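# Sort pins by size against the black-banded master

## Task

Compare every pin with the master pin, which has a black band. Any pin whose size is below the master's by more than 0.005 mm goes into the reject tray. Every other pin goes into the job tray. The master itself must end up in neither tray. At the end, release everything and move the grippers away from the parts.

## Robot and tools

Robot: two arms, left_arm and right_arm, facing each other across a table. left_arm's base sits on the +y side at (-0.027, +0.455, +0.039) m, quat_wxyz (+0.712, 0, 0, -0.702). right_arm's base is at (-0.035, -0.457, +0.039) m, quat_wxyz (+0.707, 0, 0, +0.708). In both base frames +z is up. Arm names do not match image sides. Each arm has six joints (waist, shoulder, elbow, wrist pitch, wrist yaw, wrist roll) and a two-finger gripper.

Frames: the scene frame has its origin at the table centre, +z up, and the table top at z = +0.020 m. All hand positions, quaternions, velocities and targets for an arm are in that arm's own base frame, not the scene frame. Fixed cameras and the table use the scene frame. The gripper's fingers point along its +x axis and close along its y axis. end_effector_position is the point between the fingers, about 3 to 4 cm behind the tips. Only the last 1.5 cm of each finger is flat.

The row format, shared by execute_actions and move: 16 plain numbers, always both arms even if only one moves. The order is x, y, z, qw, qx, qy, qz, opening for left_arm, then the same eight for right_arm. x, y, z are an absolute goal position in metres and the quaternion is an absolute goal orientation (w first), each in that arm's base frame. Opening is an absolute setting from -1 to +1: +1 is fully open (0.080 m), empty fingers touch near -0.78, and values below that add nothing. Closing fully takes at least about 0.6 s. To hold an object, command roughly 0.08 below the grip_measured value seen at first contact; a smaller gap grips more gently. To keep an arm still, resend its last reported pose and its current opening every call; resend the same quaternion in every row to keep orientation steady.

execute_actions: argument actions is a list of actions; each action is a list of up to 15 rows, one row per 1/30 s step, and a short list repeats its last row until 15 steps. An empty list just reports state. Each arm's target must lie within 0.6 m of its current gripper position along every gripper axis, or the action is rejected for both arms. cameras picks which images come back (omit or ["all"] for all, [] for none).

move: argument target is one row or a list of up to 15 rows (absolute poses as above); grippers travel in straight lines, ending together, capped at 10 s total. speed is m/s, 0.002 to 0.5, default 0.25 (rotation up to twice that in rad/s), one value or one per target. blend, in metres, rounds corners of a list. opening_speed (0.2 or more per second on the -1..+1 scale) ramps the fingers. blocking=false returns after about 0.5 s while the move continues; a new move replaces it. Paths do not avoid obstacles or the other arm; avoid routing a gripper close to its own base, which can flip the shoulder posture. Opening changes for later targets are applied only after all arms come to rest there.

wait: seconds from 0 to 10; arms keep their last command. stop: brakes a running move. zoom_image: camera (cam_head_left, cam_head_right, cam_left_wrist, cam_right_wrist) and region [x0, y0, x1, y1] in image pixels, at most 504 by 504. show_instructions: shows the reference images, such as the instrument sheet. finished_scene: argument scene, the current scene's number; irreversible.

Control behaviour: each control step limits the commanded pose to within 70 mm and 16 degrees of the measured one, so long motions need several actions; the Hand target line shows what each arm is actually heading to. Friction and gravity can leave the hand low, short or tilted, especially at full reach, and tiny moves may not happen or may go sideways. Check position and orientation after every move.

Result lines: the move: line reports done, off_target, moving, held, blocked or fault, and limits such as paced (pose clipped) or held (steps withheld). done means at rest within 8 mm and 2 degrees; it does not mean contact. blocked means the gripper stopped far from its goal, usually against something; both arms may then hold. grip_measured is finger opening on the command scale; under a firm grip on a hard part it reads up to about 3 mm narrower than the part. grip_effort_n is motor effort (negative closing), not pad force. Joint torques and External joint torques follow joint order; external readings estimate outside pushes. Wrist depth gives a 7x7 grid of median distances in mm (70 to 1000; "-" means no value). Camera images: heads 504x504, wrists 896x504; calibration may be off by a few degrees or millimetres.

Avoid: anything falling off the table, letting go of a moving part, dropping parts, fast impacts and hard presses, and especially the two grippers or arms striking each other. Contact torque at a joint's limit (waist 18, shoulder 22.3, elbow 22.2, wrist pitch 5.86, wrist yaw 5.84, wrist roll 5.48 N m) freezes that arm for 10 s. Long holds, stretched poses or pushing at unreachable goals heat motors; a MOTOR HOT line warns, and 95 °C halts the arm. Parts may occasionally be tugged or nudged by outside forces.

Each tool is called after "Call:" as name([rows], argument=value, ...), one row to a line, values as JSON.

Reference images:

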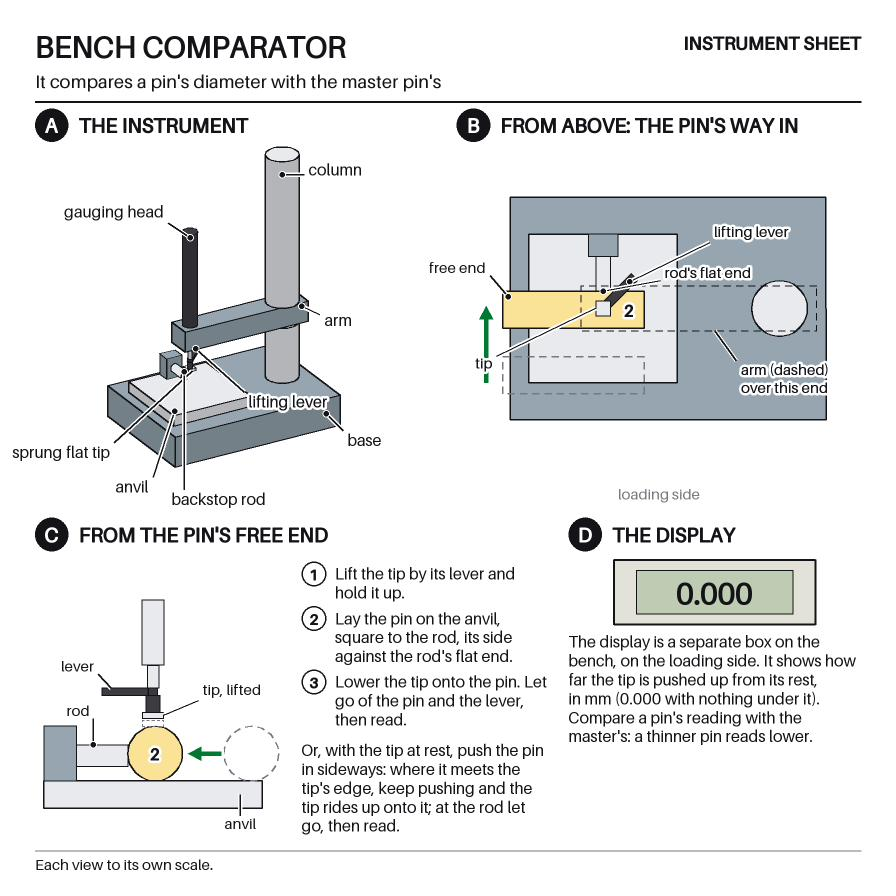

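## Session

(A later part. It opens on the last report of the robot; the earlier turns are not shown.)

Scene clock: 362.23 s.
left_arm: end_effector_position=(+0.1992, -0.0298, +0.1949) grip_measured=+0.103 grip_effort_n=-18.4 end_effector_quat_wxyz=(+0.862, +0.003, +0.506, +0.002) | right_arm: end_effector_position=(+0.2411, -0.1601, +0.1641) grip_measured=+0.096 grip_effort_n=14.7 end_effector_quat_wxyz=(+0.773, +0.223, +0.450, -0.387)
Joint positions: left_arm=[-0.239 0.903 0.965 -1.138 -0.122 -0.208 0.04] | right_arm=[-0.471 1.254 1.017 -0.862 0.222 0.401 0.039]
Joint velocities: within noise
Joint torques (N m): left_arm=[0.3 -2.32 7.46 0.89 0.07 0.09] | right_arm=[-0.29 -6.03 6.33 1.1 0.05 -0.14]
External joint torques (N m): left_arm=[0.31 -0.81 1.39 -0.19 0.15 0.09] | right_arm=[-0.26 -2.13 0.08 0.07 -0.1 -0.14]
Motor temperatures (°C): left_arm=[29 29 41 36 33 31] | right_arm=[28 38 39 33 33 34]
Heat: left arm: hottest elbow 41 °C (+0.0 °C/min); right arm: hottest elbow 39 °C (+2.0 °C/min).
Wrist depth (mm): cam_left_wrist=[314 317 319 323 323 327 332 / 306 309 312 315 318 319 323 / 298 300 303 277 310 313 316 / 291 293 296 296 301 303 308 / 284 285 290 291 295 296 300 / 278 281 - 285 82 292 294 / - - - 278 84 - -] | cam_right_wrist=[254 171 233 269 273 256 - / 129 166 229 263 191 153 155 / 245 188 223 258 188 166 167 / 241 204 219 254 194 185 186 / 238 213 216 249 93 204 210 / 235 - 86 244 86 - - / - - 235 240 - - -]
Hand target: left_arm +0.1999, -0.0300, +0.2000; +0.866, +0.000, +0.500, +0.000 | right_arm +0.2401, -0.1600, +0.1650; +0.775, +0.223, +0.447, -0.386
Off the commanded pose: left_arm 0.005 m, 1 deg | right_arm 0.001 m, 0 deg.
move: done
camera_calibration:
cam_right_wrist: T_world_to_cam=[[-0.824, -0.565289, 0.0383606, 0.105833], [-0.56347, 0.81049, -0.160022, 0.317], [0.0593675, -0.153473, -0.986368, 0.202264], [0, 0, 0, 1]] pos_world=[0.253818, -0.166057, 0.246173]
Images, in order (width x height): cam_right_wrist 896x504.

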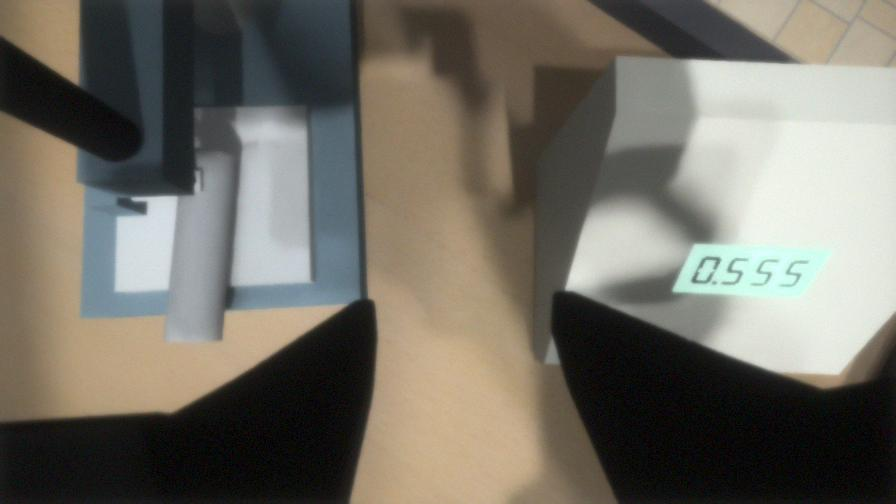

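Call:
move([
  [0.20, -0.03, 0.20, 0.866, 0, 0.5, 0, 0.1, 0.2632, -0.115, 0.165, 0.7750, 0.2231, 0.4475, -0.3864, 0.1],
  [0.20, -0.03, 0.20, 0.866, 0, 0.5, 0, 0.1, 0.3155, -0.0895, 0.107, 0.7750, 0.2231, 0.4475, -0.3864, 0.1],
  [0.20, -0.03, 0.20, 0.866, 0, 0.5, 0, 0.1, 0.3260, -0.1052, 0.0678, 0.7750, 0.2231, 0.4475, -0.3864, 0.1],
  [0.20, -0.03, 0.20, 0.866, 0, 0.5, 0, 0.1, 0.3260, -0.1052, 0.0678, 0.7750, 0.2231, 0.4475, -0.3864, -0.6],
], speed=[0.2,0.15,0.05,0.05], blend=[0.02,0.005,0,0], opening_speed=0.6, cameras=["cam_right_wrist"])

Call:
move([
  [0.20, -0.03, 0.20, 0.866, 0, 0.5, 0, 0.1, 0.2950, -0.1285, 0.0755, 0.7750, 0.2231, 0.4475, -0.3864, -0.6],
  [0.20, -0.03, 0.20, 0.866, 0, 0.5, 0, 0.1, 0.2950, -0.1285, 0.12, 0.7750, 0.2231, 0.4475, -0.3864, -0.6],
], speed=[0.05,0.15], blend=[0.01,0], cameras=["cam_right_wrist"])

Call:
move([
  [0.20, -0.03, 0.20, 0.866, 0, 0.5, 0, 0.1, 0.29, 0.05, 0.14, 0.84, 0.12, 0.48, -0.22, -0.6],
  [0.20, -0.03, 0.20, 0.866, 0, 0.5, 0, 0.1, 0.372, 0.25, 0.11, 0.866, 0, 0.5, 0, -0.6],
  [0.20, -0.03, 0.20, 0.866, 0, 0.5, 0, 0.1, 0.372, 0.25, 0.055, 0.866, 0, 0.5, 0, -0.6],
], speed=[0.25,0.25,0.1], blend=[0.05,0.01,0], cameras=["cam_right_wrist"])

Scene clock: 374.97 s.
left_arm: end_effector_position=(+0.1992, -0.0298, +0.1949) grip_measured=+0.103 grip_effort_n=-18.4 end_effector_quat_wxyz=(+0.862, +0.003, +0.506, +0.002) | right_arm: end_effector_position=(+0.3279, -0.1048, +0.0726) grip_measured=-0.392 grip_effort_n=-83.5 end_effector_quat_wxyz=(+0.778, +0.226, +0.442, -0.385)
Joint positions: left_arm=[-0.239 0.903 0.965 -1.138 -0.122 -0.208 0.04] | right_arm=[-0.157 1.598 0.937 -0.503 0.354 0.698 0.017]
Joint velocities: within noise
Joint torques (N m): left_arm=[0.3 -2.32 7.47 0.89 0.07 0.09] | right_arm=[-0.18 -6.1 5.52 1.01 0.21 -0.13]
External joint torques (N m): left_arm=[0.29 -0.85 1.36 -0.21 0.15 0.09] | right_arm=[-0.14 -0.2 -0.16 0.1 -0.02 -0.13]
Motor temperatures (°C): left_arm=[29 29 42 36 33 31] | right_arm=[28 38 39 34 33 34]
Heat: left arm: hottest elbow 42 °C (+1.0 °C/min); right arm: hottest elbow 39 °C (+1.0 °C/min).
Wrist depth (mm): cam_left_wrist=[315 317 321 322 324 328 332 / 306 309 312 315 319 319 323 / 298 300 304 277 309 312 316 / 291 294 296 296 303 304 308 / 284 287 290 292 295 297 300 / 278 280 - 284 82 292 293 / - - - 278 84 - -] | cam_right_wrist=[166 167 128 - 130 177 179 / 162 163 108 105 128 173 175 / 158 159 121 106 125 169 171 / 155 156 120 103 122 165 167 / 152 153 126 98 130 161 164 / 149 151 - 153 86 - - / - - - 150 - - -]
Hand target: left_arm +0.1999, -0.0300, +0.2000; +0.866, +0.000, +0.500, +0.000 | right_arm +0.3260, -0.1052, +0.0679; +0.775, +0.223, +0.448, -0.386
Off the commanded pose: left_arm 0.005 m, 1 deg | right_arm 0.005 m, 1 deg.
move: done
camera_calibration:
cam_right_wrist: T_world_to_cam=[[-0.824283, -0.565668, 0.0240342, 0.213152], [-0.560633, 0.809548, -0.174132, 0.306461], [0.0790438, -0.157008, -0.984429, 0.108386], [0, 0, 0, 1]] pos_world=[0.338943, -0.110505, 0.15494]
Images, in order (width x height): cam_right_wrist 896x504.

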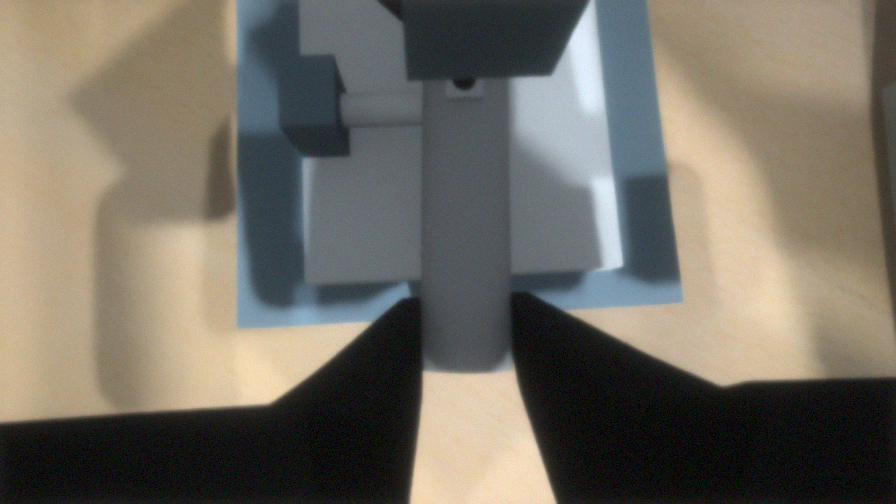

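Scene clock: 376.57 s.
left_arm: end_effector_position=(+0.1992, -0.0298, +0.1949) grip_measured=+0.103 grip_effort_n=-18.4 end_effector_quat_wxyz=(+0.862, +0.003, +0.506, +0.002) | right_arm: end_effector_position=(+0.2914, -0.1266, +0.1110) grip_measured=-0.392 grip_effort_n=-83.5 end_effector_quat_wxyz=(+0.768, +0.222, +0.460, -0.387)
Joint positions: left_arm=[-0.239 0.903 0.965 -1.138 -0.122 -0.208 0.04] | right_arm=[-0.265 1.446 0.966 -0.691 0.309 0.592 0.017]
Joint velocities: within noise
Joint torques (N m): left_arm=[0.29 -2.32 7.47 0.89 0.07 0.09] | right_arm=[-0.18 -7.65 8.19 0.89 0.26 -0.1]
External joint torques (N m): left_arm=[0.3 -0.83 1.38 -0.2 0.15 0.09] | right_arm=[-0.19 -2.5 2.09 -0.05 0.06 -0.11]
Motor temperatures (°C): left_arm=[29 29 42 36 33 31] | right_arm=[28 38 39 34 33 34]
Heat: left arm: hottest elbow 42 °C (+1.0 °C/min); right arm: hottest elbow 39 °C (+1.0 °C/min).
Wrist depth (mm): cam_left_wrist=[314 317 321 322 324 327 332 / 305 308 312 314 317 320 323 / 298 300 304 277 309 313 316 / 291 293 295 297 303 303 308 / 284 285 290 292 295 296 299 / 277 281 - 285 82 292 293 / - - - 278 84 - -] | cam_right_wrist=[196 - 98 176 213 217 143 / 193 - 159 107 209 211 140 / 190 154 157 106 205 199 139 / 187 160 155 102 202 197 145 / 185 186 164 98 199 195 161 / 182 185 - 190 86 - - / - - - 188 - - -]
Hand target: left_arm +0.1999, -0.0300, +0.2000; +0.866, +0.000, +0.500, +0.000 | right_arm +0.2949, -0.1284, +0.1199; +0.775, +0.223, +0.448, -0.386
Off the commanded pose: left_arm 0.005 m, 1 deg | right_arm 0.010 m, 2 deg.
move: off_target (right_arm)
camera_calibration:
cam_right_wrist: T_world_to_cam=[[-0.822036, -0.567134, 0.0511431, 0.165998], [-0.568079, 0.810565, -0.142376, 0.309088], [0.0392917, -0.146092, -0.98849, 0.159068], [0, 0, 0, 1]] pos_world=[0.305793, -0.133155, 0.192754]
Images, in order (width x height): cam_right_wrist 896x504.

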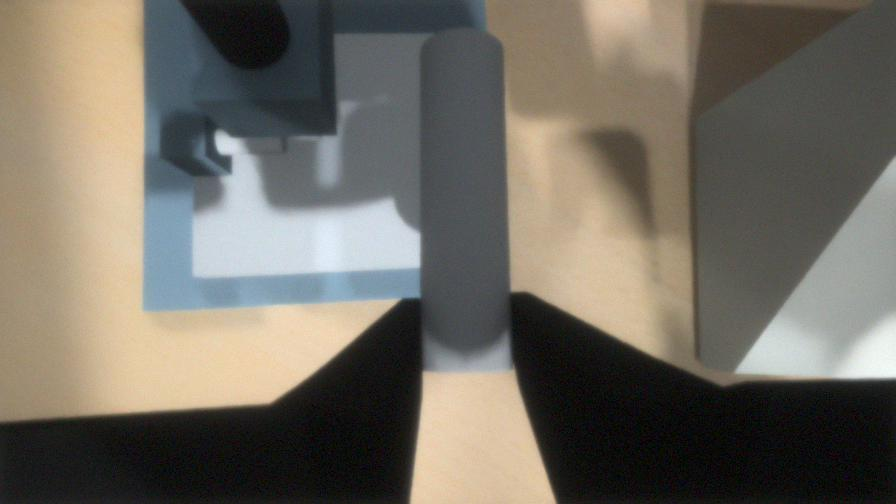

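Scene clock: 379.53 s.
left_arm: end_effector_position=(+0.1992, -0.0298, +0.1949) grip_measured=+0.103 grip_effort_n=-18.4 end_effector_quat_wxyz=(+0.862, +0.003, +0.506, +0.002) | right_arm: end_effector_position=(+0.3709, +0.2499, +0.0551) grip_measured=-0.391 grip_effort_n=-83.5 end_effector_quat_wxyz=(+0.865, +0.001, +0.502, -0.001)
Joint positions: left_arm=[-0.239 0.903 0.965 -1.138 -0.122 -0.208 0.04] | right_arm=[0.701 1.99 1.356 -0.525 0.326 0.634 0.017]
Joint velocities: within noise
Joint torques (N m): left_arm=[0.29 -2.32 7.47 0.89 0.07 0.1] | right_arm=[-0.08 -10.4 6.25 1.16 0.3 -0.13]
External joint torques (N m): left_arm=[0.29 -0.82 1.37 -0.2 0.16 0.1] | right_arm=[-0.01 -1.37 0.35 0.21 0.08 -0.13]
Motor temperatures (°C): left_arm=[29 29 42 36 33 31] | right_arm=[28 38 39 34 33 34]
Heat: left arm: hottest elbow 42 °C (+1.0 °C/min); right arm: hottest elbow 39 °C (+1.0 °C/min).
Wrist depth (mm): cam_left_wrist=[313 317 319 322 324 327 333 / 305 308 312 315 317 320 322 / 298 301 303 277 309 313 317 / 291 292 295 297 302 303 308 / 285 286 289 291 295 297 300 / 278 281 - 285 83 291 293 / - - - 278 84 - -] | cam_right_wrist=[136 137 137 140 143 144 148 / 133 135 135 112 140 141 146 / 131 132 132 107 137 138 143 / 129 130 130 103 135 136 141 / 126 127 127 98 94 134 138 / 125 126 - 127 86 - - / - - - 126 - - -]
Hand target: left_arm +0.1999, -0.0300, +0.2000; +0.866, +0.000, +0.500, +0.000 | right_arm +0.3721, +0.2499, +0.0551; +0.866, +0.000, +0.500, +0.000
Off the commanded pose: left_arm 0.005 m, 1 deg | right_arm 0.001 m, 0 deg.
move: done
camera_calibration:
cam_right_wrist: T_world_to_cam=[[-0.0446482, -0.998403, 0.0346061, 0.26801], [-0.986243, 0.0385327, -0.160748, 0.390166], [0.159158, -0.0413072, -0.986389, 0.0848607], [0, 0, 0, 1]] pos_world=[0.383258, 0.256054, 0.137149]
Images, in order (width x height): cam_right_wrist 896x504.

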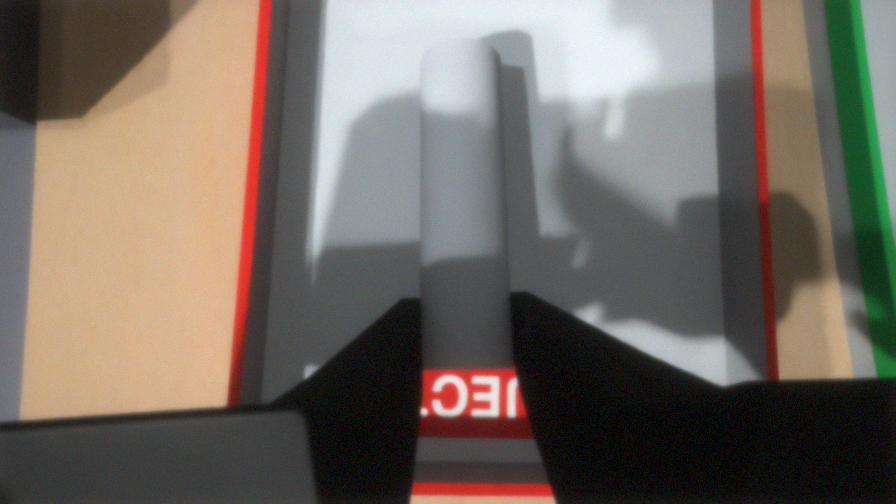

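Call:
move([
  [0.20, -0.03, 0.20, 0.866, 0, 0.5, 0, 0.1, 0.372, 0.25, 0.0440, 0.866, 0, 0.5, 0, -0.6],
  [0.20, -0.03, 0.20, 0.866, 0, 0.5, 0, 0.1, 0.372, 0.25, 0.0405, 0.866, 0, 0.5, 0, -0.6],
], speed=[0.06,0.02], blend=[0.002,0], cameras=["cam_right_wrist"])

Scene clock: 383.33 s.
left_arm: end_effector_position=(+0.1992, -0.0298, +0.1949) grip_measured=+0.103 grip_effort_n=-18.4 end_effector_quat_wxyz=(+0.862, +0.003, +0.506, +0.002) | right_arm: end_effector_position=(+0.3724, +0.2512, +0.0459) grip_measured=-0.391 grip_effort_n=-83.5 end_effector_quat_wxyz=(+0.867, +0.004, +0.497, +0.002)
Joint positions: left_arm=[-0.239 0.903 0.965 -1.138 -0.122 -0.208 0.04] | right_arm=[0.701 2.004 1.331 -0.473 0.326 0.634 0.017]
Joint velocities: within noise
Joint torques (N m): left_arm=[0.29 -2.32 7.47 0.89 0.07 0.1] | right_arm=[-0.07 -9.37 5.67 1.16 0.3 -0.13]
External joint torques (N m): left_arm=[0.28 -0.86 1.39 -0.2 0.16 0.1] | right_arm=[-0.06 -0.38 -0.13 0.2 0.08 -0.13]
Motor temperatures (°C): left_arm=[29 29 42 36 33 31] | right_arm=[28 40 39 34 33 34]
Heat: left arm: hottest elbow 42 °C (+1.0 °C/min); right arm: hottest shoulder 40 °C (+0.0 °C/min).
Wrist depth (mm): cam_left_wrist=[314 318 319 322 323 328 332 / 306 308 312 315 317 319 324 / 299 300 303 276 310 314 316 / 291 294 296 296 302 303 308 / 283 287 290 292 296 297 300 / 277 280 - 285 83 292 293 / - - - 279 84 - -] | cam_right_wrist=[130 131 130 132 135 136 138 / 127 128 127 111 132 133 133 / 125 126 125 108 129 131 133 / 122 123 123 103 126 128 132 / 120 121 119 98 124 125 130 / 118 119 - 119 86 - - / - - - 117 - - -]
Hand target: left_arm +0.1999, -0.0300, +0.2000; +0.866, +0.000, +0.500, +0.000 | right_arm +0.3720, +0.2499, +0.0406; +0.866, +0.000, +0.500, +0.000
Off the commanded pose: left_arm 0.005 m, 1 deg | right_arm 0.006 m, 1 deg.
move: done; blend cut to 0.0017 m at target 1
camera_calibration:
cam_right_wrist: T_world_to_cam=[[-0.0444711, -0.998692, 0.0252307, 0.27013], [-0.98456, 0.0395337, -0.170523, 0.389645], [0.169302, -0.0324245, -0.985031, 0.0695359], [0, 0, 0, 1]] pos_world=[0.383869, 0.256627, 0.128123]
Images, in order (width x height): cam_right_wrist 896x504.

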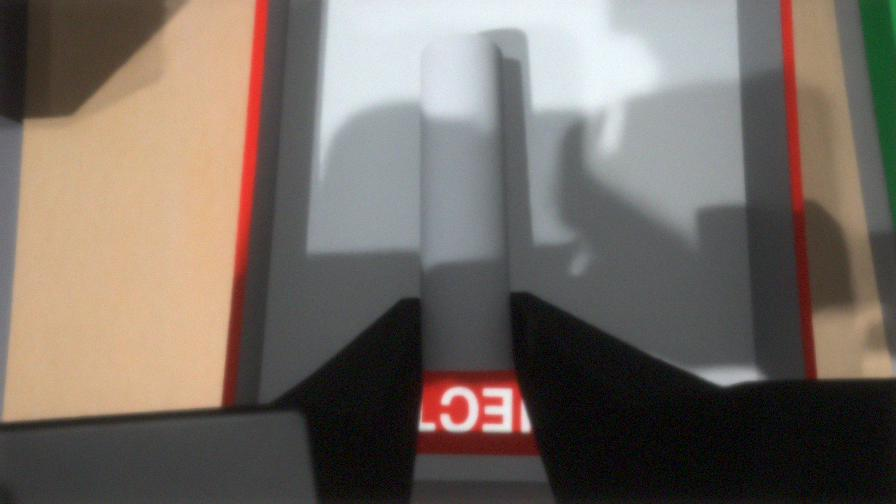

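Call:
move([
  [0.20, -0.03, 0.20, 0.866, 0, 0.5, 0, 0.1, 0.371, 0.249, 0.0375, 0.866, 0, 0.5, 0, -0.6],
], speed=0.02, cameras=["cam_right_wrist"])

Scene clock: 386.53 s.
left_arm: end_effector_position=(+0.1992, -0.0298, +0.1949) grip_measured=+0.103 grip_effort_n=-18.4 end_effector_quat_wxyz=(+0.862, +0.003, +0.506, +0.002) | right_arm: end_effector_position=(+0.3720, +0.2509, +0.0437) grip_measured=-0.391 grip_effort_n=-83.5 end_effector_quat_wxyz=(+0.868, +0.005, +0.496, +0.002)
Joint positions: left_arm=[-0.239 0.903 0.965 -1.138 -0.122 -0.208 0.04] | right_arm=[0.701 2.004 1.32 -0.458 0.326 0.634 0.017]
Joint velocities: within noise
Joint torques (N m): left_arm=[0.29 -2.32 7.47 0.89 0.07 0.1] | right_arm=[-0.1 -9.32 5.44 1.07 0.29 -0.13]
External joint torques (N m): left_arm=[0.28 -0.83 1.4 -0.19 0.15 0.1] | right_arm=[-0.19 -0.34 -0.35 0.1 0.08 -0.13]
Motor temperatures (°C): left_arm=[29 29 42 36 33 31] | right_arm=[28 40 39 34 33 34]
Heat: left arm: hottest elbow 42 °C (+1.0 °C/min); right arm: hottest shoulder 40 °C (+0.0 °C/min).
Wrist depth (mm): cam_left_wrist=[313 316 320 322 324 328 332 / 305 309 312 315 317 319 323 / 298 300 304 277 309 313 316 / 290 294 297 297 303 304 308 / 285 286 290 291 295 297 300 / 278 281 - 285 82 291 293 / - - - 278 84 - -] | cam_right_wrist=[128 130 129 130 133 134 132 / 126 127 126 110 130 132 133 / 124 124 123 107 127 129 133 / 121 122 121 103 124 126 130 / 119 119 118 98 122 124 128 / 117 117 - 117 86 - - / - - - 116 - - -]
Hand target: left_arm +0.1999, -0.0300, +0.2000; +0.866, +0.000, +0.500, +0.000 | right_arm +0.3709, +0.2489, +0.0375; +0.866, +0.000, +0.500, +0.000
Off the commanded pose: left_arm 0.005 m, 1 deg | right_arm 0.007 m, 1 deg.
move: done
camera_calibration:
cam_right_wrist: T_world_to_cam=[[-0.0445409, -0.998751, 0.0226444, 0.270031], [-0.984059, 0.0399566, -0.173295, 0.38877], [0.172174, -0.0300021, -0.98461, 0.0657289], [0, 0, 0, 1]] pos_world=[0.383283, 0.256132, 0.125975]
Images, in order (width x height): cam_right_wrist 896x504.

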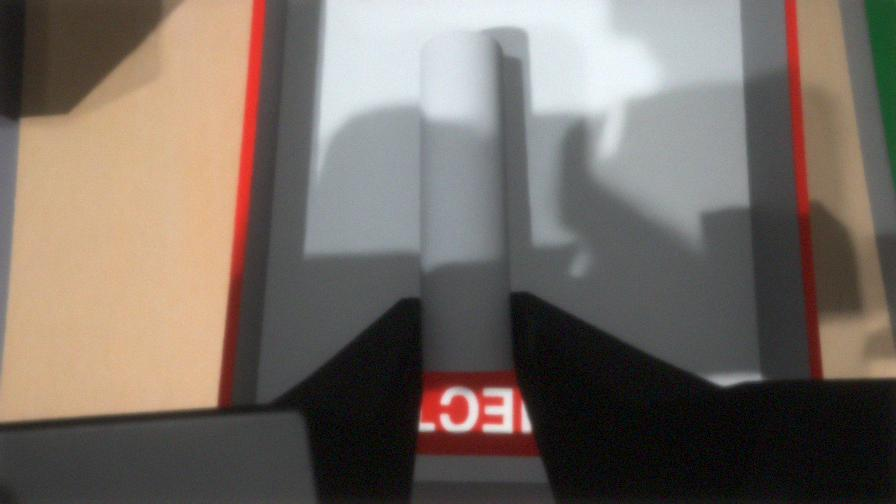

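Call:
move([
  [0.20, -0.03, 0.20, 0.866, 0, 0.5, 0, 0.1, 0.371, 0.249, 0.0340, 0.866, 0, 0.5, 0, -0.6],
], speed=0.02, cameras=["cam_right_wrist"])

Scene clock: 394.77 s.
left_arm: end_effector_position=(+0.1992, -0.0298, +0.1949) grip_measured=+0.103 grip_effort_n=-18.4 end_effector_quat_wxyz=(+0.862, +0.003, +0.506, +0.002) | right_arm: end_effector_position=(+0.3722, +0.2509, +0.0416) grip_measured=-0.391 grip_effort_n=-83.5 end_effector_quat_wxyz=(+0.869, +0.006, +0.495, +0.003)
Joint positions: left_arm=[-0.239 0.903 0.965 -1.138 -0.122 -0.208 0.04] | right_arm=[0.701 2.006 1.313 -0.446 0.326 0.634 0.017]
Joint velocities: within noise
Joint torques (N m): left_arm=[0.29 -2.31 7.47 0.89 0.07 0.1] | right_arm=[-0.09 -8.91 5.49 1.1 0.27 -0.13]
External joint torques (N m): left_arm=[0.3 -0.84 1.36 -0.21 0.15 0.1] | right_arm=[-0.02 0.03 -0.24 0.14 0.06 -0.13]
Motor temperatures (°C): left_arm=[29 29 42 36 33 31] | right_arm=[28 40 38 34 33 34]
Heat: left arm: hottest elbow 42 °C (+1.0 °C/min); right arm: hottest shoulder 40 °C (+0.0 °C/min).
Wrist depth (mm): cam_left_wrist=[314 317 320 323 324 328 332 / 305 309 312 314 318 319 323 / 299 301 303 277 310 313 317 / 292 293 296 298 302 303 307 / 283 286 289 291 296 297 299 / 277 281 - 286 83 292 293 / - - - 278 84 - -] | cam_right_wrist=[127 128 127 128 131 133 133 / 125 125 124 108 128 130 133 / 122 123 122 106 125 127 131 / 119 120 119 103 122 124 128 / 117 118 116 98 120 122 125 / 115 116 - 115 86 - - / - - - 114 - - -]
Hand target: left_arm +0.1999, -0.0300, +0.2000; +0.866, +0.000, +0.500, +0.000 | right_arm +0.3709, +0.2489, +0.0340; +0.866, +0.000, +0.500, +0.000
Off the commanded pose: left_arm 0.005 m, 1 deg | right_arm 0.008 m, 1 deg.
move: done
camera_calibration:
cam_right_wrist: T_world_to_cam=[[-0.0449198, -0.998768, 0.021084, 0.270286], [-0.983561, 0.0405211, -0.175972, 0.388358], [0.174901, -0.028642, -0.984169, 0.0623241], [0, 0, 0, 1]] pos_world=[0.383214, 0.256002, 0.123979]
Images, in order (width x height): cam_right_wrist 896x504.

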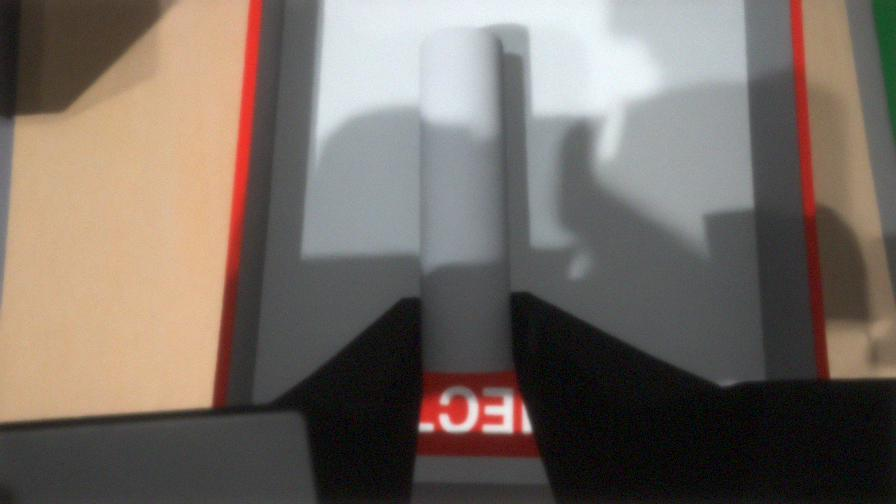

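Call:
move([
  [0.20, -0.03, 0.20, 0.866, 0, 0.5, 0, 0.1, 0.371, 0.249, 0.0365, 0.866, 0, 0.5, 0, -0.05],
  [0.20, -0.03, 0.20, 0.866, 0, 0.5, 0, 0.1, 0.355, 0.249, 0.10, 0.866, 0, 0.5, 0, -0.05],
  [0.20, -0.03, 0.20, 0.866, 0, 0.5, 0, 0.1, 0.27, 0.12, 0.13, 0.7866, 0.2048, 0.4541, -0.3548, 0.0],
  [0.20, -0.03, 0.20, 0.866, 0, 0.5, 0, 0.1, 0.1876, -0.0045, 0.08, 0.6016, 0.3597, 0.3473, -0.6229, 0.0],
], speed=[0.05,0.12,0.3,0.3], blend=[0,0.02,0.04,0], opening_speed=0.5, cameras=["cam_right_wrist","cam_head_left"])

Scene clock: 409.17 s.
left_arm: end_effector_position=(+0.1992, -0.0298, +0.1949) grip_measured=+0.103 grip_effort_n=-18.4 end_effector_quat_wxyz=(+0.862, +0.003, +0.506, +0.002) | right_arm: end_effector_position=(+0.1892, -0.0036, +0.0802) grip_measured=-0.004 grip_effort_n=14.7 end_effector_quat_wxyz=(+0.603, +0.356, +0.349, -0.622)
Joint positions: left_arm=[-0.239 0.903 0.965 -1.138 -0.122 -0.208 0.04] | right_arm=[0.359 1.432 0.833 -1.192 0.482 2.011 0.035]
Joint velocities: within noise
Joint torques (N m): left_arm=[0.3 -2.32 7.46 0.89 0.07 0.1] | right_arm=[-0.31 -5.81 4.51 0.14 0.25 0.13]
External joint torques (N m): left_arm=[0.31 -0.84 1.4 -0.18 0.15 0.1] | right_arm=[-0.3 -1.97 -0.37 0.22 -0.08 0.13]
Motor temperatures (°C): left_arm=[29 29 42 36 33 31] | right_arm=[28 42 38 34 33 34]
Heat: left arm: hottest elbow 42 °C (+1.0 °C/min); right arm: hottest shoulder 42 °C (+3.0 °C/min).
Wrist depth (mm): cam_left_wrist=[314 318 320 322 324 327 332 / 306 308 312 316 318 319 323 / 297 300 304 276 309 313 317 / 291 293 296 296 302 303 307 / 284 286 291 291 295 297 300 / 278 280 - 285 82 292 293 / - - - 278 84 - -] | cam_right_wrist=[176 186 190 193 197 199 182 / 178 181 184 187 190 194 177 / 173 176 179 182 185 188 171 / 169 171 174 177 179 183 167 / 165 167 168 172 93 177 166 / 161 - - 167 90 - - / - - - 163 - - -]
Hand target: left_arm +0.1999, -0.0300, +0.2000; +0.866, +0.000, +0.500, +0.000 | right_arm +0.1876, -0.0045, +0.0800; +0.602, +0.360, +0.347, -0.623
Off the commanded pose: left_arm 0.005 m, 1 deg | right_arm 0.002 m, 1 deg.
move: done; blend cut to 0 m at target 3
camera_calibration:
cam_right_wrist: T_world_to_cam=[[-0.996663, 0.0714042, 0.0395538, 0.189511], [0.0637992, 0.983686, -0.168202, 0.0301466], [-0.0509188, -0.165117, -0.984959, 0.167283], [0, 0, 0, 1]] pos_world=[0.195473, -0.0155653, 0.162342]
Images, in order (width x height): cam_head_left 504x504, cam_right_wrist 896x504.

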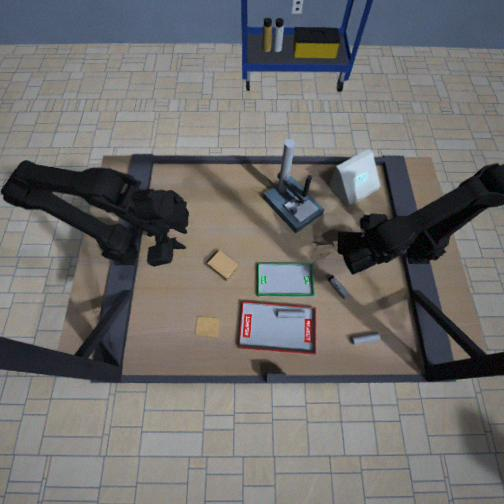

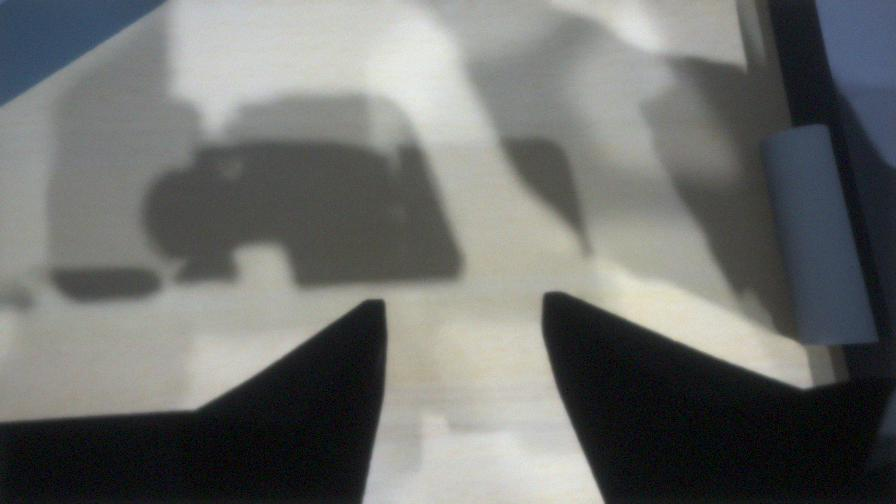

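Call:
move(target=[0.20, -0.03, 0.20, 0.866, 0, 0.5, 0, 0.1, 0.13, 0.06, 0.10, 0.6016, 0.3597, 0.3473, -0.6229, 0.0], speed=0.15)

Call:
zoom_image(camera="cam_right_wrist", region=[450, 0, 896, 350])

Scene clock: 438.13 s.
left_arm: end_effector_position=(+0.1992, -0.0298, +0.1949) grip_measured=+0.103 grip_effort_n=-18.4 end_effector_quat_wxyz=(+0.862, +0.003, +0.506, +0.002) | right_arm: end_effector_position=(+0.1293, +0.0584, +0.0986) grip_measured=-0.004 grip_effort_n=14.7 end_effector_quat_wxyz=(+0.602, +0.357, +0.347, -0.624)
Joint positions: left_arm=[-0.239 0.903 0.965 -1.138 -0.122 -0.208 0.04] | right_arm=[0.792 1.394 0.862 -1.446 0.346 2.468 0.035]
Joint velocities: within noise
Joint torques (N m): left_arm=[0.3 -2.32 7.46 0.89 0.07 0.1] | right_arm=[0.22 -4.08 5.96 -0.43 0.15 0.13]
External joint torques (N m): left_arm=[0.3 -0.84 1.35 -0.2 0.15 0.09] | right_arm=[0.21 -0.77 1.31 -0.02 -0.08 0.12]
Motor temperatures (°C): left_arm=[29 29 42 36 33 31] | right_arm=[28 38 36 32 33 34]
Heat: left arm: hottest elbow 42 °C (+0.0 °C/min); right arm: hottest shoulder 38 °C (+0.0 °C/min).
Wrist depth (mm): cam_left_wrist=[314 317 320 322 324 328 332 / 306 307 312 315 317 319 322 / 298 300 303 277 310 313 316 / 291 294 295 296 302 303 308 / 285 286 290 292 295 297 299 / 278 280 - 285 83 291 294 / - - - 278 84 - -] | cam_right_wrist=[208 210 213 217 216 200 102 / 202 204 207 209 210 193 111 / 196 198 200 203 204 163 126 / 190 192 195 197 200 178 149 / 186 187 188 191 93 177 179 / 181 - - 186 90 - - / - - - 181 - - -]
Hand target: left_arm +0.1999, -0.0300, +0.2000; +0.866, +0.000, +0.500, +0.000 | right_arm +0.1300, +0.0601, +0.1000; +0.602, +0.360, +0.347, -0.623
Off the commanded pose: left_arm 0.005 m, 1 deg | right_arm 0.002 m, 0 deg.
move: done
camera_calibration:
cam_left_wrist: T_world_to_cam=[[-0.00949412, -0.999423, 0.0326178, -0.0279631], [-0.985105, 0.00374749, -0.171912, 0.262149], [0.17169, -0.0337641, -0.984572, 0.236487], [0, 0, 0, 1]] pos_world=[0.217376, -0.0209446, 0.278817]
cam_right_wrist: T_world_to_cam=[[-0.996327, 0.0765929, 0.0382868, 0.12445], [0.0690614, 0.983102, -0.169532, -0.0244529], [-0.0506247, -0.166265, -0.984781, 0.192585], [0, 0, 0, 1]] pos_world=[0.135431, 0.0465278, 0.180743]

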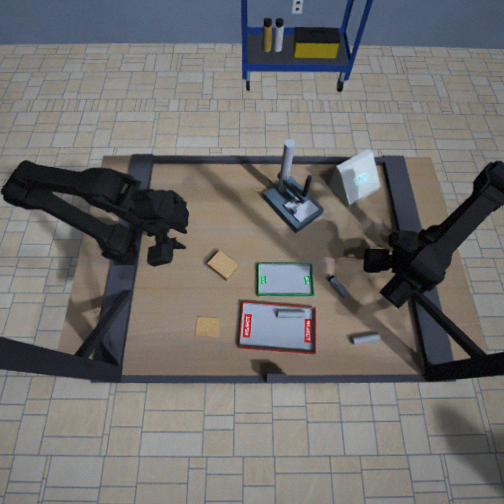

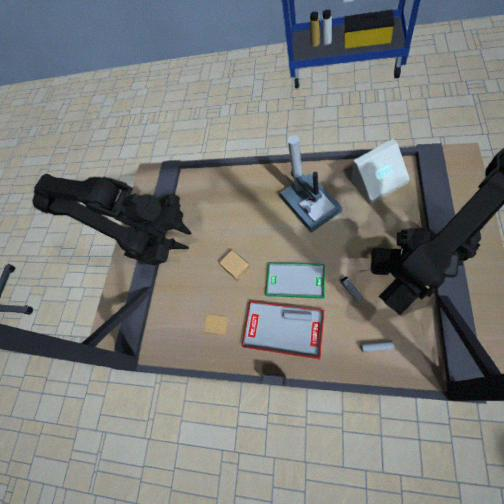

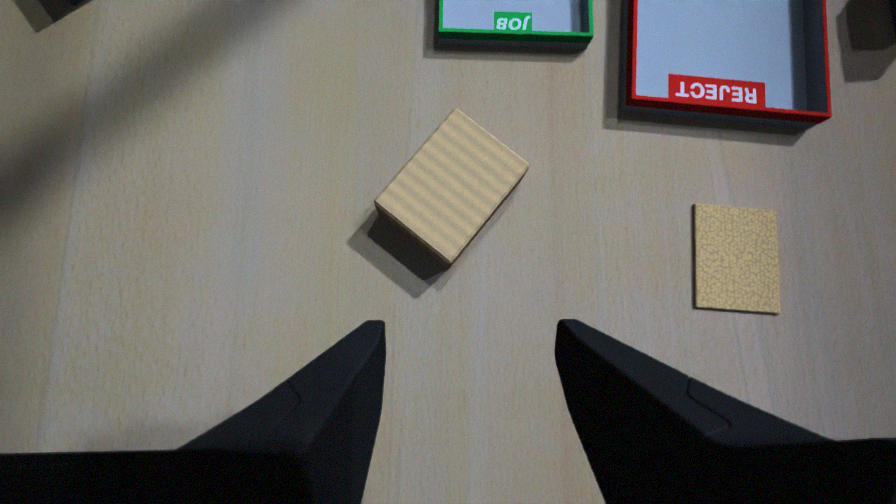

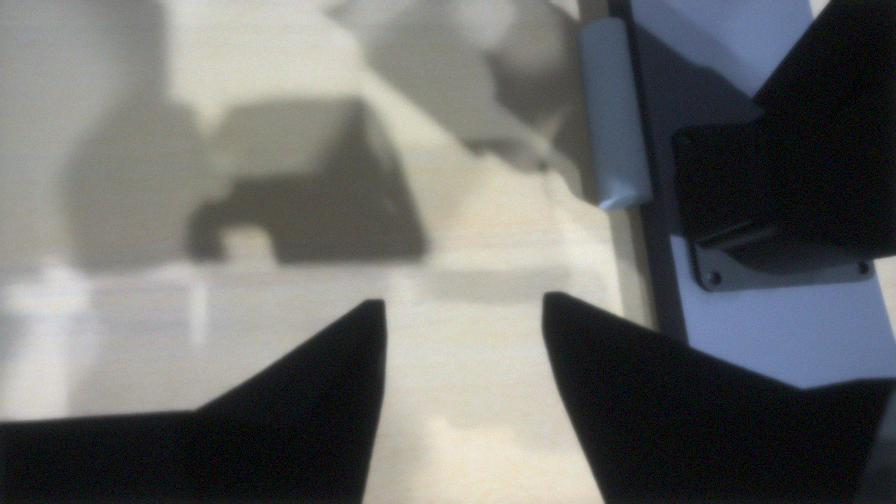

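Scaled by 1.130 from the camera's 896x504 image, which has a finer 1280x720 frame.

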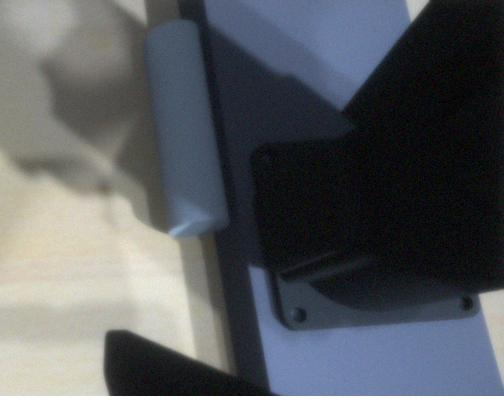

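Call:
move([
  [0.20, -0.03, 0.20, 0.866, 0, 0.5, 0, 0.1, 0.20, -0.05, 0.13, 0.866, 0, 0.5, 0, -0.6],
  [0.20, -0.03, 0.20, 0.866, 0, 0.5, 0, 0.1, 0.10, -0.15, 0.10, 0.6124, -0.3536, 0.3536, 0.6124, -1],
], speed=0.3, blend=[0.03,0])

Scene clock: 458.33 s.
left_arm: end_effector_position=(+0.1992, -0.0298, +0.1949) grip_measured=+0.103 grip_effort_n=-18.4 end_effector_quat_wxyz=(+0.862, +0.003, +0.506, +0.002) | right_arm: end_effector_position=(+0.1512, +0.0288, +0.1098) grip_measured=-0.597 grip_effort_n=-19.8 end_effector_quat_wxyz=(+0.731, +0.268, +0.420, -0.466)
Joint positions: left_arm=[-0.239 0.903 0.965 -1.138 -0.122 -0.208 0.04] | right_arm=[0.685 1.159 0.765 -1.32 0.509 1.858 0.008]
Joint velocities: within noise
Joint torques (N m): left_arm=[0.29 -2.33 7.45 0.89 0.07 0.09] | right_arm=[0.22 -2.4 5.91 0.08 0.29 0.16]
External joint torques (N m): left_arm=[0.3 -0.85 1.34 -0.2 0.14 0.09] | right_arm=[0.21 -0.17 0.68 0.04 -0.06 0.15]
Motor temperatures (°C): left_arm=[29 29 42 36 33 31] | right_arm=[28 37 36 33 33 34]
Heat: left arm: hottest elbow 42 °C (+0.0 °C/min); right arm: hottest shoulder 37 °C (-4.0 °C/min).
Wrist depth (mm): cam_left_wrist=[313 317 319 322 324 328 333 / 306 309 312 316 317 319 323 / 298 301 304 276 309 312 316 / 291 294 296 297 303 304 308 / 285 286 290 291 296 298 300 / 277 280 - 285 83 291 293 / - - - 278 84 - -] | cam_right_wrist=[215 219 223 225 229 233 228 / 210 212 216 219 223 226 210 / 204 207 210 214 217 219 203 / 199 201 204 207 211 211 196 / 193 196 199 94 206 194 191 / 175 192 - - - - - / - - - - - - -]
Hand target: left_arm +0.1999, -0.0300, +0.2000; +0.866, +0.000, +0.500, +0.000 | right_arm +0.1511, +0.0294, +0.1095; +0.730, +0.268, +0.421, -0.467
Tool commands: left_gripper/opening=+0.1 right_gripper/opening=-0.6
Off the commanded pose: left_arm 0.005 m, 1 deg | right_arm 0.186 m, 155 deg.
move: held (right_arm; a check stopped the path); path passed 0 of 2 targets; target 2's new opening was not sent; limits=held
pose unreachable (right arm): on one or more control steps of this call, first in action 0 (counted from 0), this arm could not follow its commanded pose, so it was not sent that pose on those steps. It may still have moved: this result reports where it is.
cause: moving toward the commanded pose would bring two parts of the arm too close to each other (joints 3 (elbow) to 6 (wrist roll) lie between them).
camera_calibration:
cam_left_wrist: T_world_to_cam=[[-0.00949412, -0.999423, 0.0326178, -0.0279631], [-0.985105, 0.00374749, -0.171912, 0.262149], [0.17169, -0.0337641, -0.984572, 0.236487], [0, 0, 0, 1]] pos_world=[0.217376, -0.0209446, 0.278817]
cam_right_wrist: T_world_to_cam=[[-0.923671, -0.381629, 0.0345107, 0.150787], [-0.381758, 0.908719, -0.168794, 0.0752709], [0.0330561, -0.169084, -0.985047, 0.187261], [0, 0, 0, 1]] pos_world=[0.161823, 0.0208075, 0.191962]

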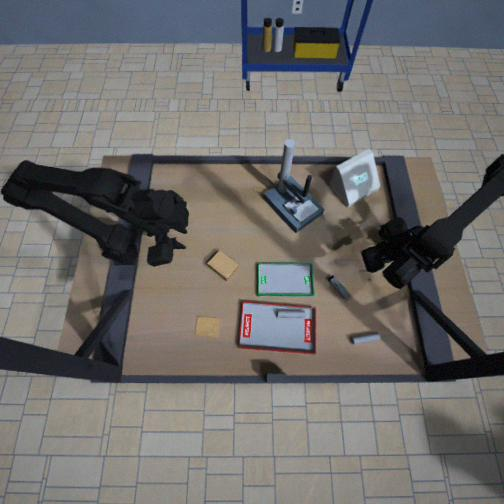

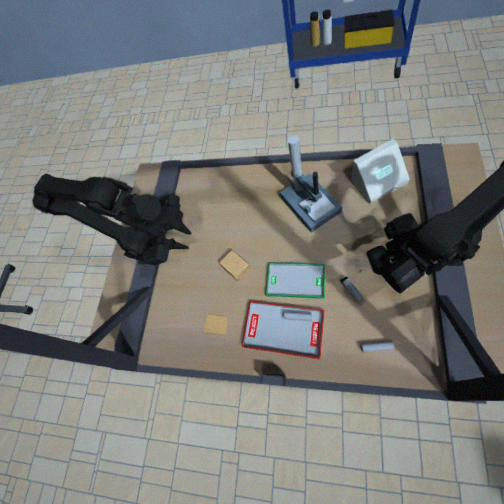

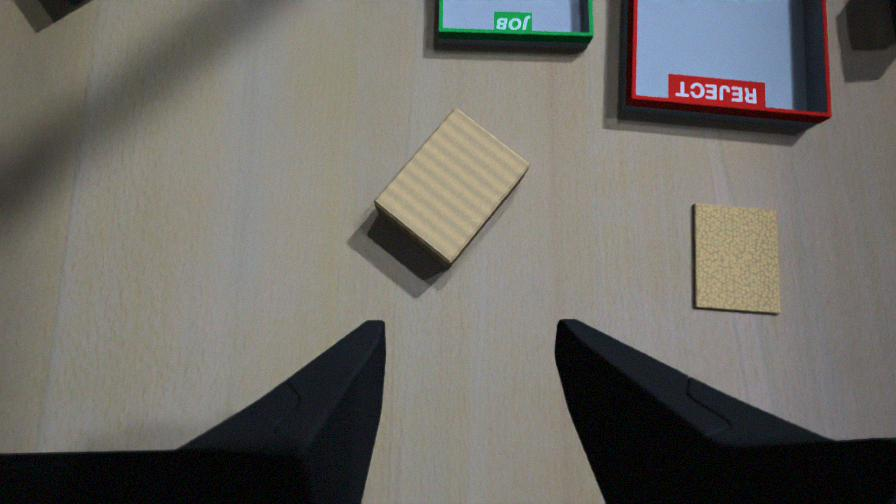

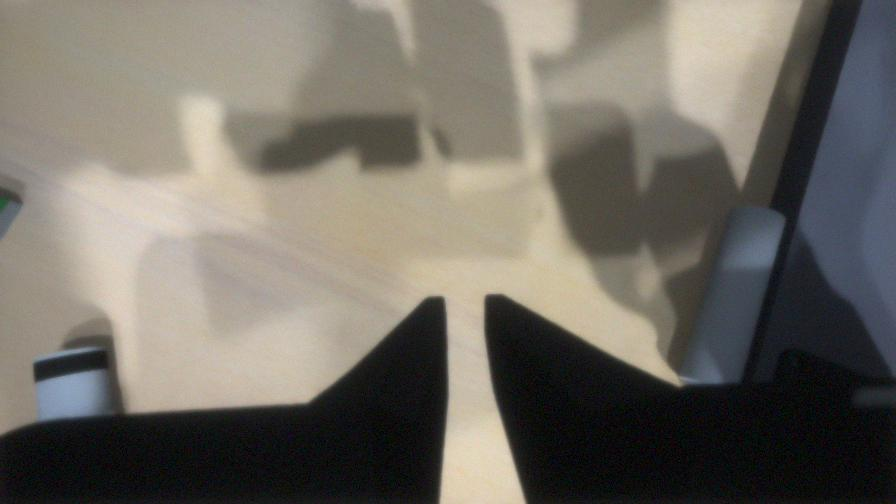

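Call:
move([
  [0.20, -0.03, 0.20, 0.866, 0, 0.5, 0, 0.1, 0.19, 0.03, 0.16, 0.80, 0.185, 0.462, -0.32, -0.6],
  [0.20, -0.03, 0.20, 0.866, 0, 0.5, 0, 0.1, 0.22, -0.08, 0.18, 0.866, 0, 0.5, 0, -1],
  [0.20, -0.03, 0.20, 0.866, 0, 0.5, 0, 0.1, 0.13, -0.16, 0.12, 0.6124, -0.3536, 0.3536, 0.6124, -1],
], speed=0.35, blend=[0.02,0.03,0], cameras=["cam_right_wrist"])

Scene clock: 467.83 s.
left_arm: end_effector_position=(+0.1992, -0.0298, +0.1949) grip_measured=+0.103 grip_effort_n=-18.4 end_effector_quat_wxyz=(+0.862, +0.003, +0.506, +0.002) | right_arm: end_effector_position=(+0.1300, -0.1580, +0.1200) grip_measured=-0.796 grip_effort_n=-83.5 end_effector_quat_wxyz=(+0.613, -0.357, +0.355, +0.609)
Joint positions: left_arm=[-0.239 0.903 0.965 -1.138 -0.122 -0.208 0.04] | right_arm=[-1.063 1.681 1.224 -1.57 -0.247 -2.689 0]
Joint velocities: within noise
Joint torques (N m): left_arm=[0.29 -2.32 7.46 0.89 0.07 0.09] | right_arm=[-0.21 -5.52 5.97 -0.52 -0.04 -0.14]
External joint torques (N m): left_arm=[0.29 -0.83 1.35 -0.2 0.15 0.09] | right_arm=[-0.2 -0.07 1.33 -0.02 0.11 -0.14]
Motor temperatures (°C): left_arm=[29 29 43 36 33 31] | right_arm=[28 36 37 32 33 34]
Heat: left arm: hottest elbow 43 °C (+1.0 °C/min); right arm: hottest elbow 37 °C (-1.0 °C/min).
Wrist depth (mm): cam_left_wrist=[314 317 320 322 324 328 332 / 305 308 312 315 317 320 323 / 298 300 303 277 310 314 316 / 290 293 296 297 302 303 308 / 284 286 290 291 295 297 299 / 278 281 - 284 83 291 293 / - - - 278 84 - -] | cam_right_wrist=[186 197 235 235 236 236 237 / 205 206 227 229 229 230 230 / 201 201 220 222 223 223 224 / 194 195 215 216 217 217 218 / 189 191 210 94 211 211 210 / 185 186 - 84 - - - / - - - - - - -]
Hand target: left_arm +0.1999, -0.0300, +0.2000; +0.866, +0.000, +0.500, +0.000 | right_arm +0.1300, -0.1599, +0.1197; +0.612, -0.356, +0.355, +0.610
Off the commanded pose: left_arm 0.005 m, 1 deg | right_arm 0.002 m, 1 deg.
joint sent to its limit (right arm) — joint 4 (wrist pitch), lower limit. The joint targets still meet the commanded pose.
move: done; blend cut to 0 m at target 2
camera_calibration:
cam_right_wrist: T_world_to_cam=[[0.998112, -0.0462098, 0.0404654, -0.137985], [-0.0393665, -0.986962, -0.156064, -0.106972], [0.0471495, 0.154176, -0.986918, 0.215903], [0, 0, 0, 1]] pos_world=[0.123334, -0.145241, 0.201968]
Images, in order (width x height): cam_right_wrist 896x504.

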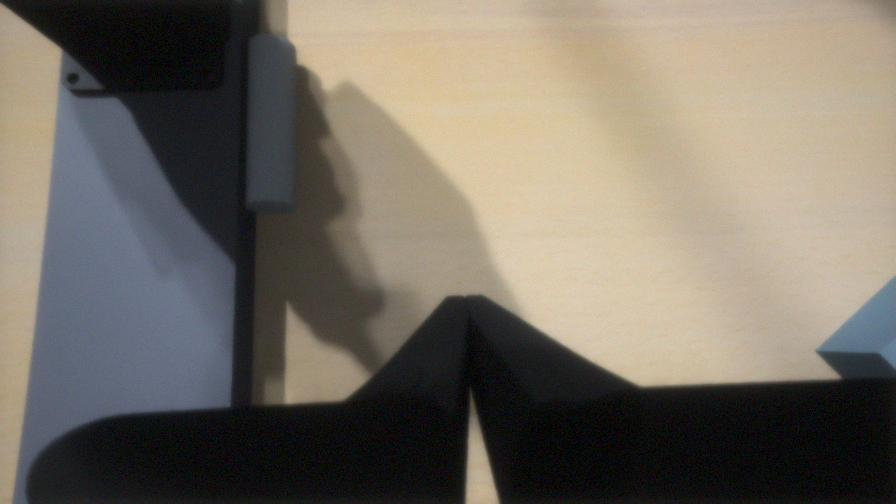

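Call:
move([
  [0.20, -0.03, 0.20, 0.866, 0, 0.5, 0, 0.1, 0.10, -0.13, 0.08, 0.6124, -0.3536, 0.3536, 0.6124, -1],
  [0.20, -0.03, 0.20, 0.866, 0, 0.5, 0, 0.1, 0.070, -0.105, 0.070, 0.6124, -0.3536, 0.3536, 0.6124, -1],
], speed=0.15, blend=[0.005,0], cameras=["cam_right_wrist"])

Scene clock: 475.20 s.
left_arm: end_effector_position=(+0.1992, -0.0298, +0.1949) grip_measured=+0.103 grip_effort_n=-18.4 end_effector_quat_wxyz=(+0.862, +0.003, +0.506, +0.002) | right_arm: end_effector_position=(+0.0713, -0.1062, +0.0702) grip_measured=-0.796 grip_effort_n=-83.5 end_effector_quat_wxyz=(+0.613, -0.352, +0.353, +0.612)
Joint positions: left_arm=[-0.239 0.903 0.965 -1.138 -0.122 -0.208 0.04] | right_arm=[-1.197 1.491 0.814 -1.39 -0.185 -2.813 0]
Joint velocities: within noise
Joint torques (N m): left_arm=[0.29 -2.32 7.47 0.89 0.07 0.09] | right_arm=[-0.21 -5.46 3.89 -0.3 0 -0.14]
External joint torques (N m): left_arm=[0.29 -0.83 1.36 -0.2 0.15 0.09] | right_arm=[-0.21 -1.82 -0.36 0.27 0.12 -0.15]
Motor temperatures (°C): left_arm=[29 29 43 36 33 31] | right_arm=[28 36 37 32 33 34]
Heat: left arm: hottest elbow 43 °C (+1.0 °C/min); right arm: hottest elbow 37 °C (+0.0 °C/min).
Wrist depth (mm): cam_left_wrist=[314 316 319 323 325 327 333 / 306 308 312 314 317 320 323 / 298 301 303 277 310 313 316 / 291 293 296 297 302 304 308 / 284 287 289 291 295 297 300 / 277 281 - 284 82 291 293 / - - - 278 84 - -] | cam_right_wrist=[99 104 126 186 185 186 186 / 177 124 151 178 180 180 180 / 173 151 151 173 174 174 175 / 167 148 149 167 169 169 170 / 163 143 144 94 164 165 165 / 160 140 - 84 - - - / - - - - - - -]
Hand target: left_arm +0.1999, -0.0300, +0.2000; +0.866, +0.000, +0.500, +0.000 | right_arm +0.0700, -0.1051, +0.0700; +0.612, -0.354, +0.354, +0.612
Off the commanded pose: left_arm 0.005 m, 1 deg | right_arm 0.002 m, 0 deg.
move: done
camera_calibration:
cam_right_wrist: T_world_to_cam=[[0.998392, -0.0451691, 0.0342629, -0.0744798], [-0.0388016, -0.985034, -0.167934, -0.0649262], [0.0413355, 0.166334, -0.985203, 0.163169], [0, 0, 0, 1]] pos_world=[0.0650961, -0.0944593, 0.152403]
Images, in order (width x height): cam_right_wrist 896x504.

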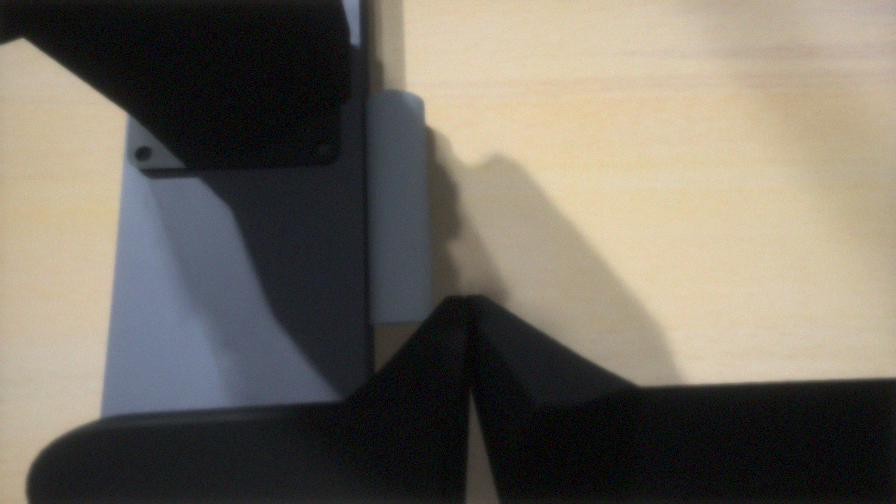

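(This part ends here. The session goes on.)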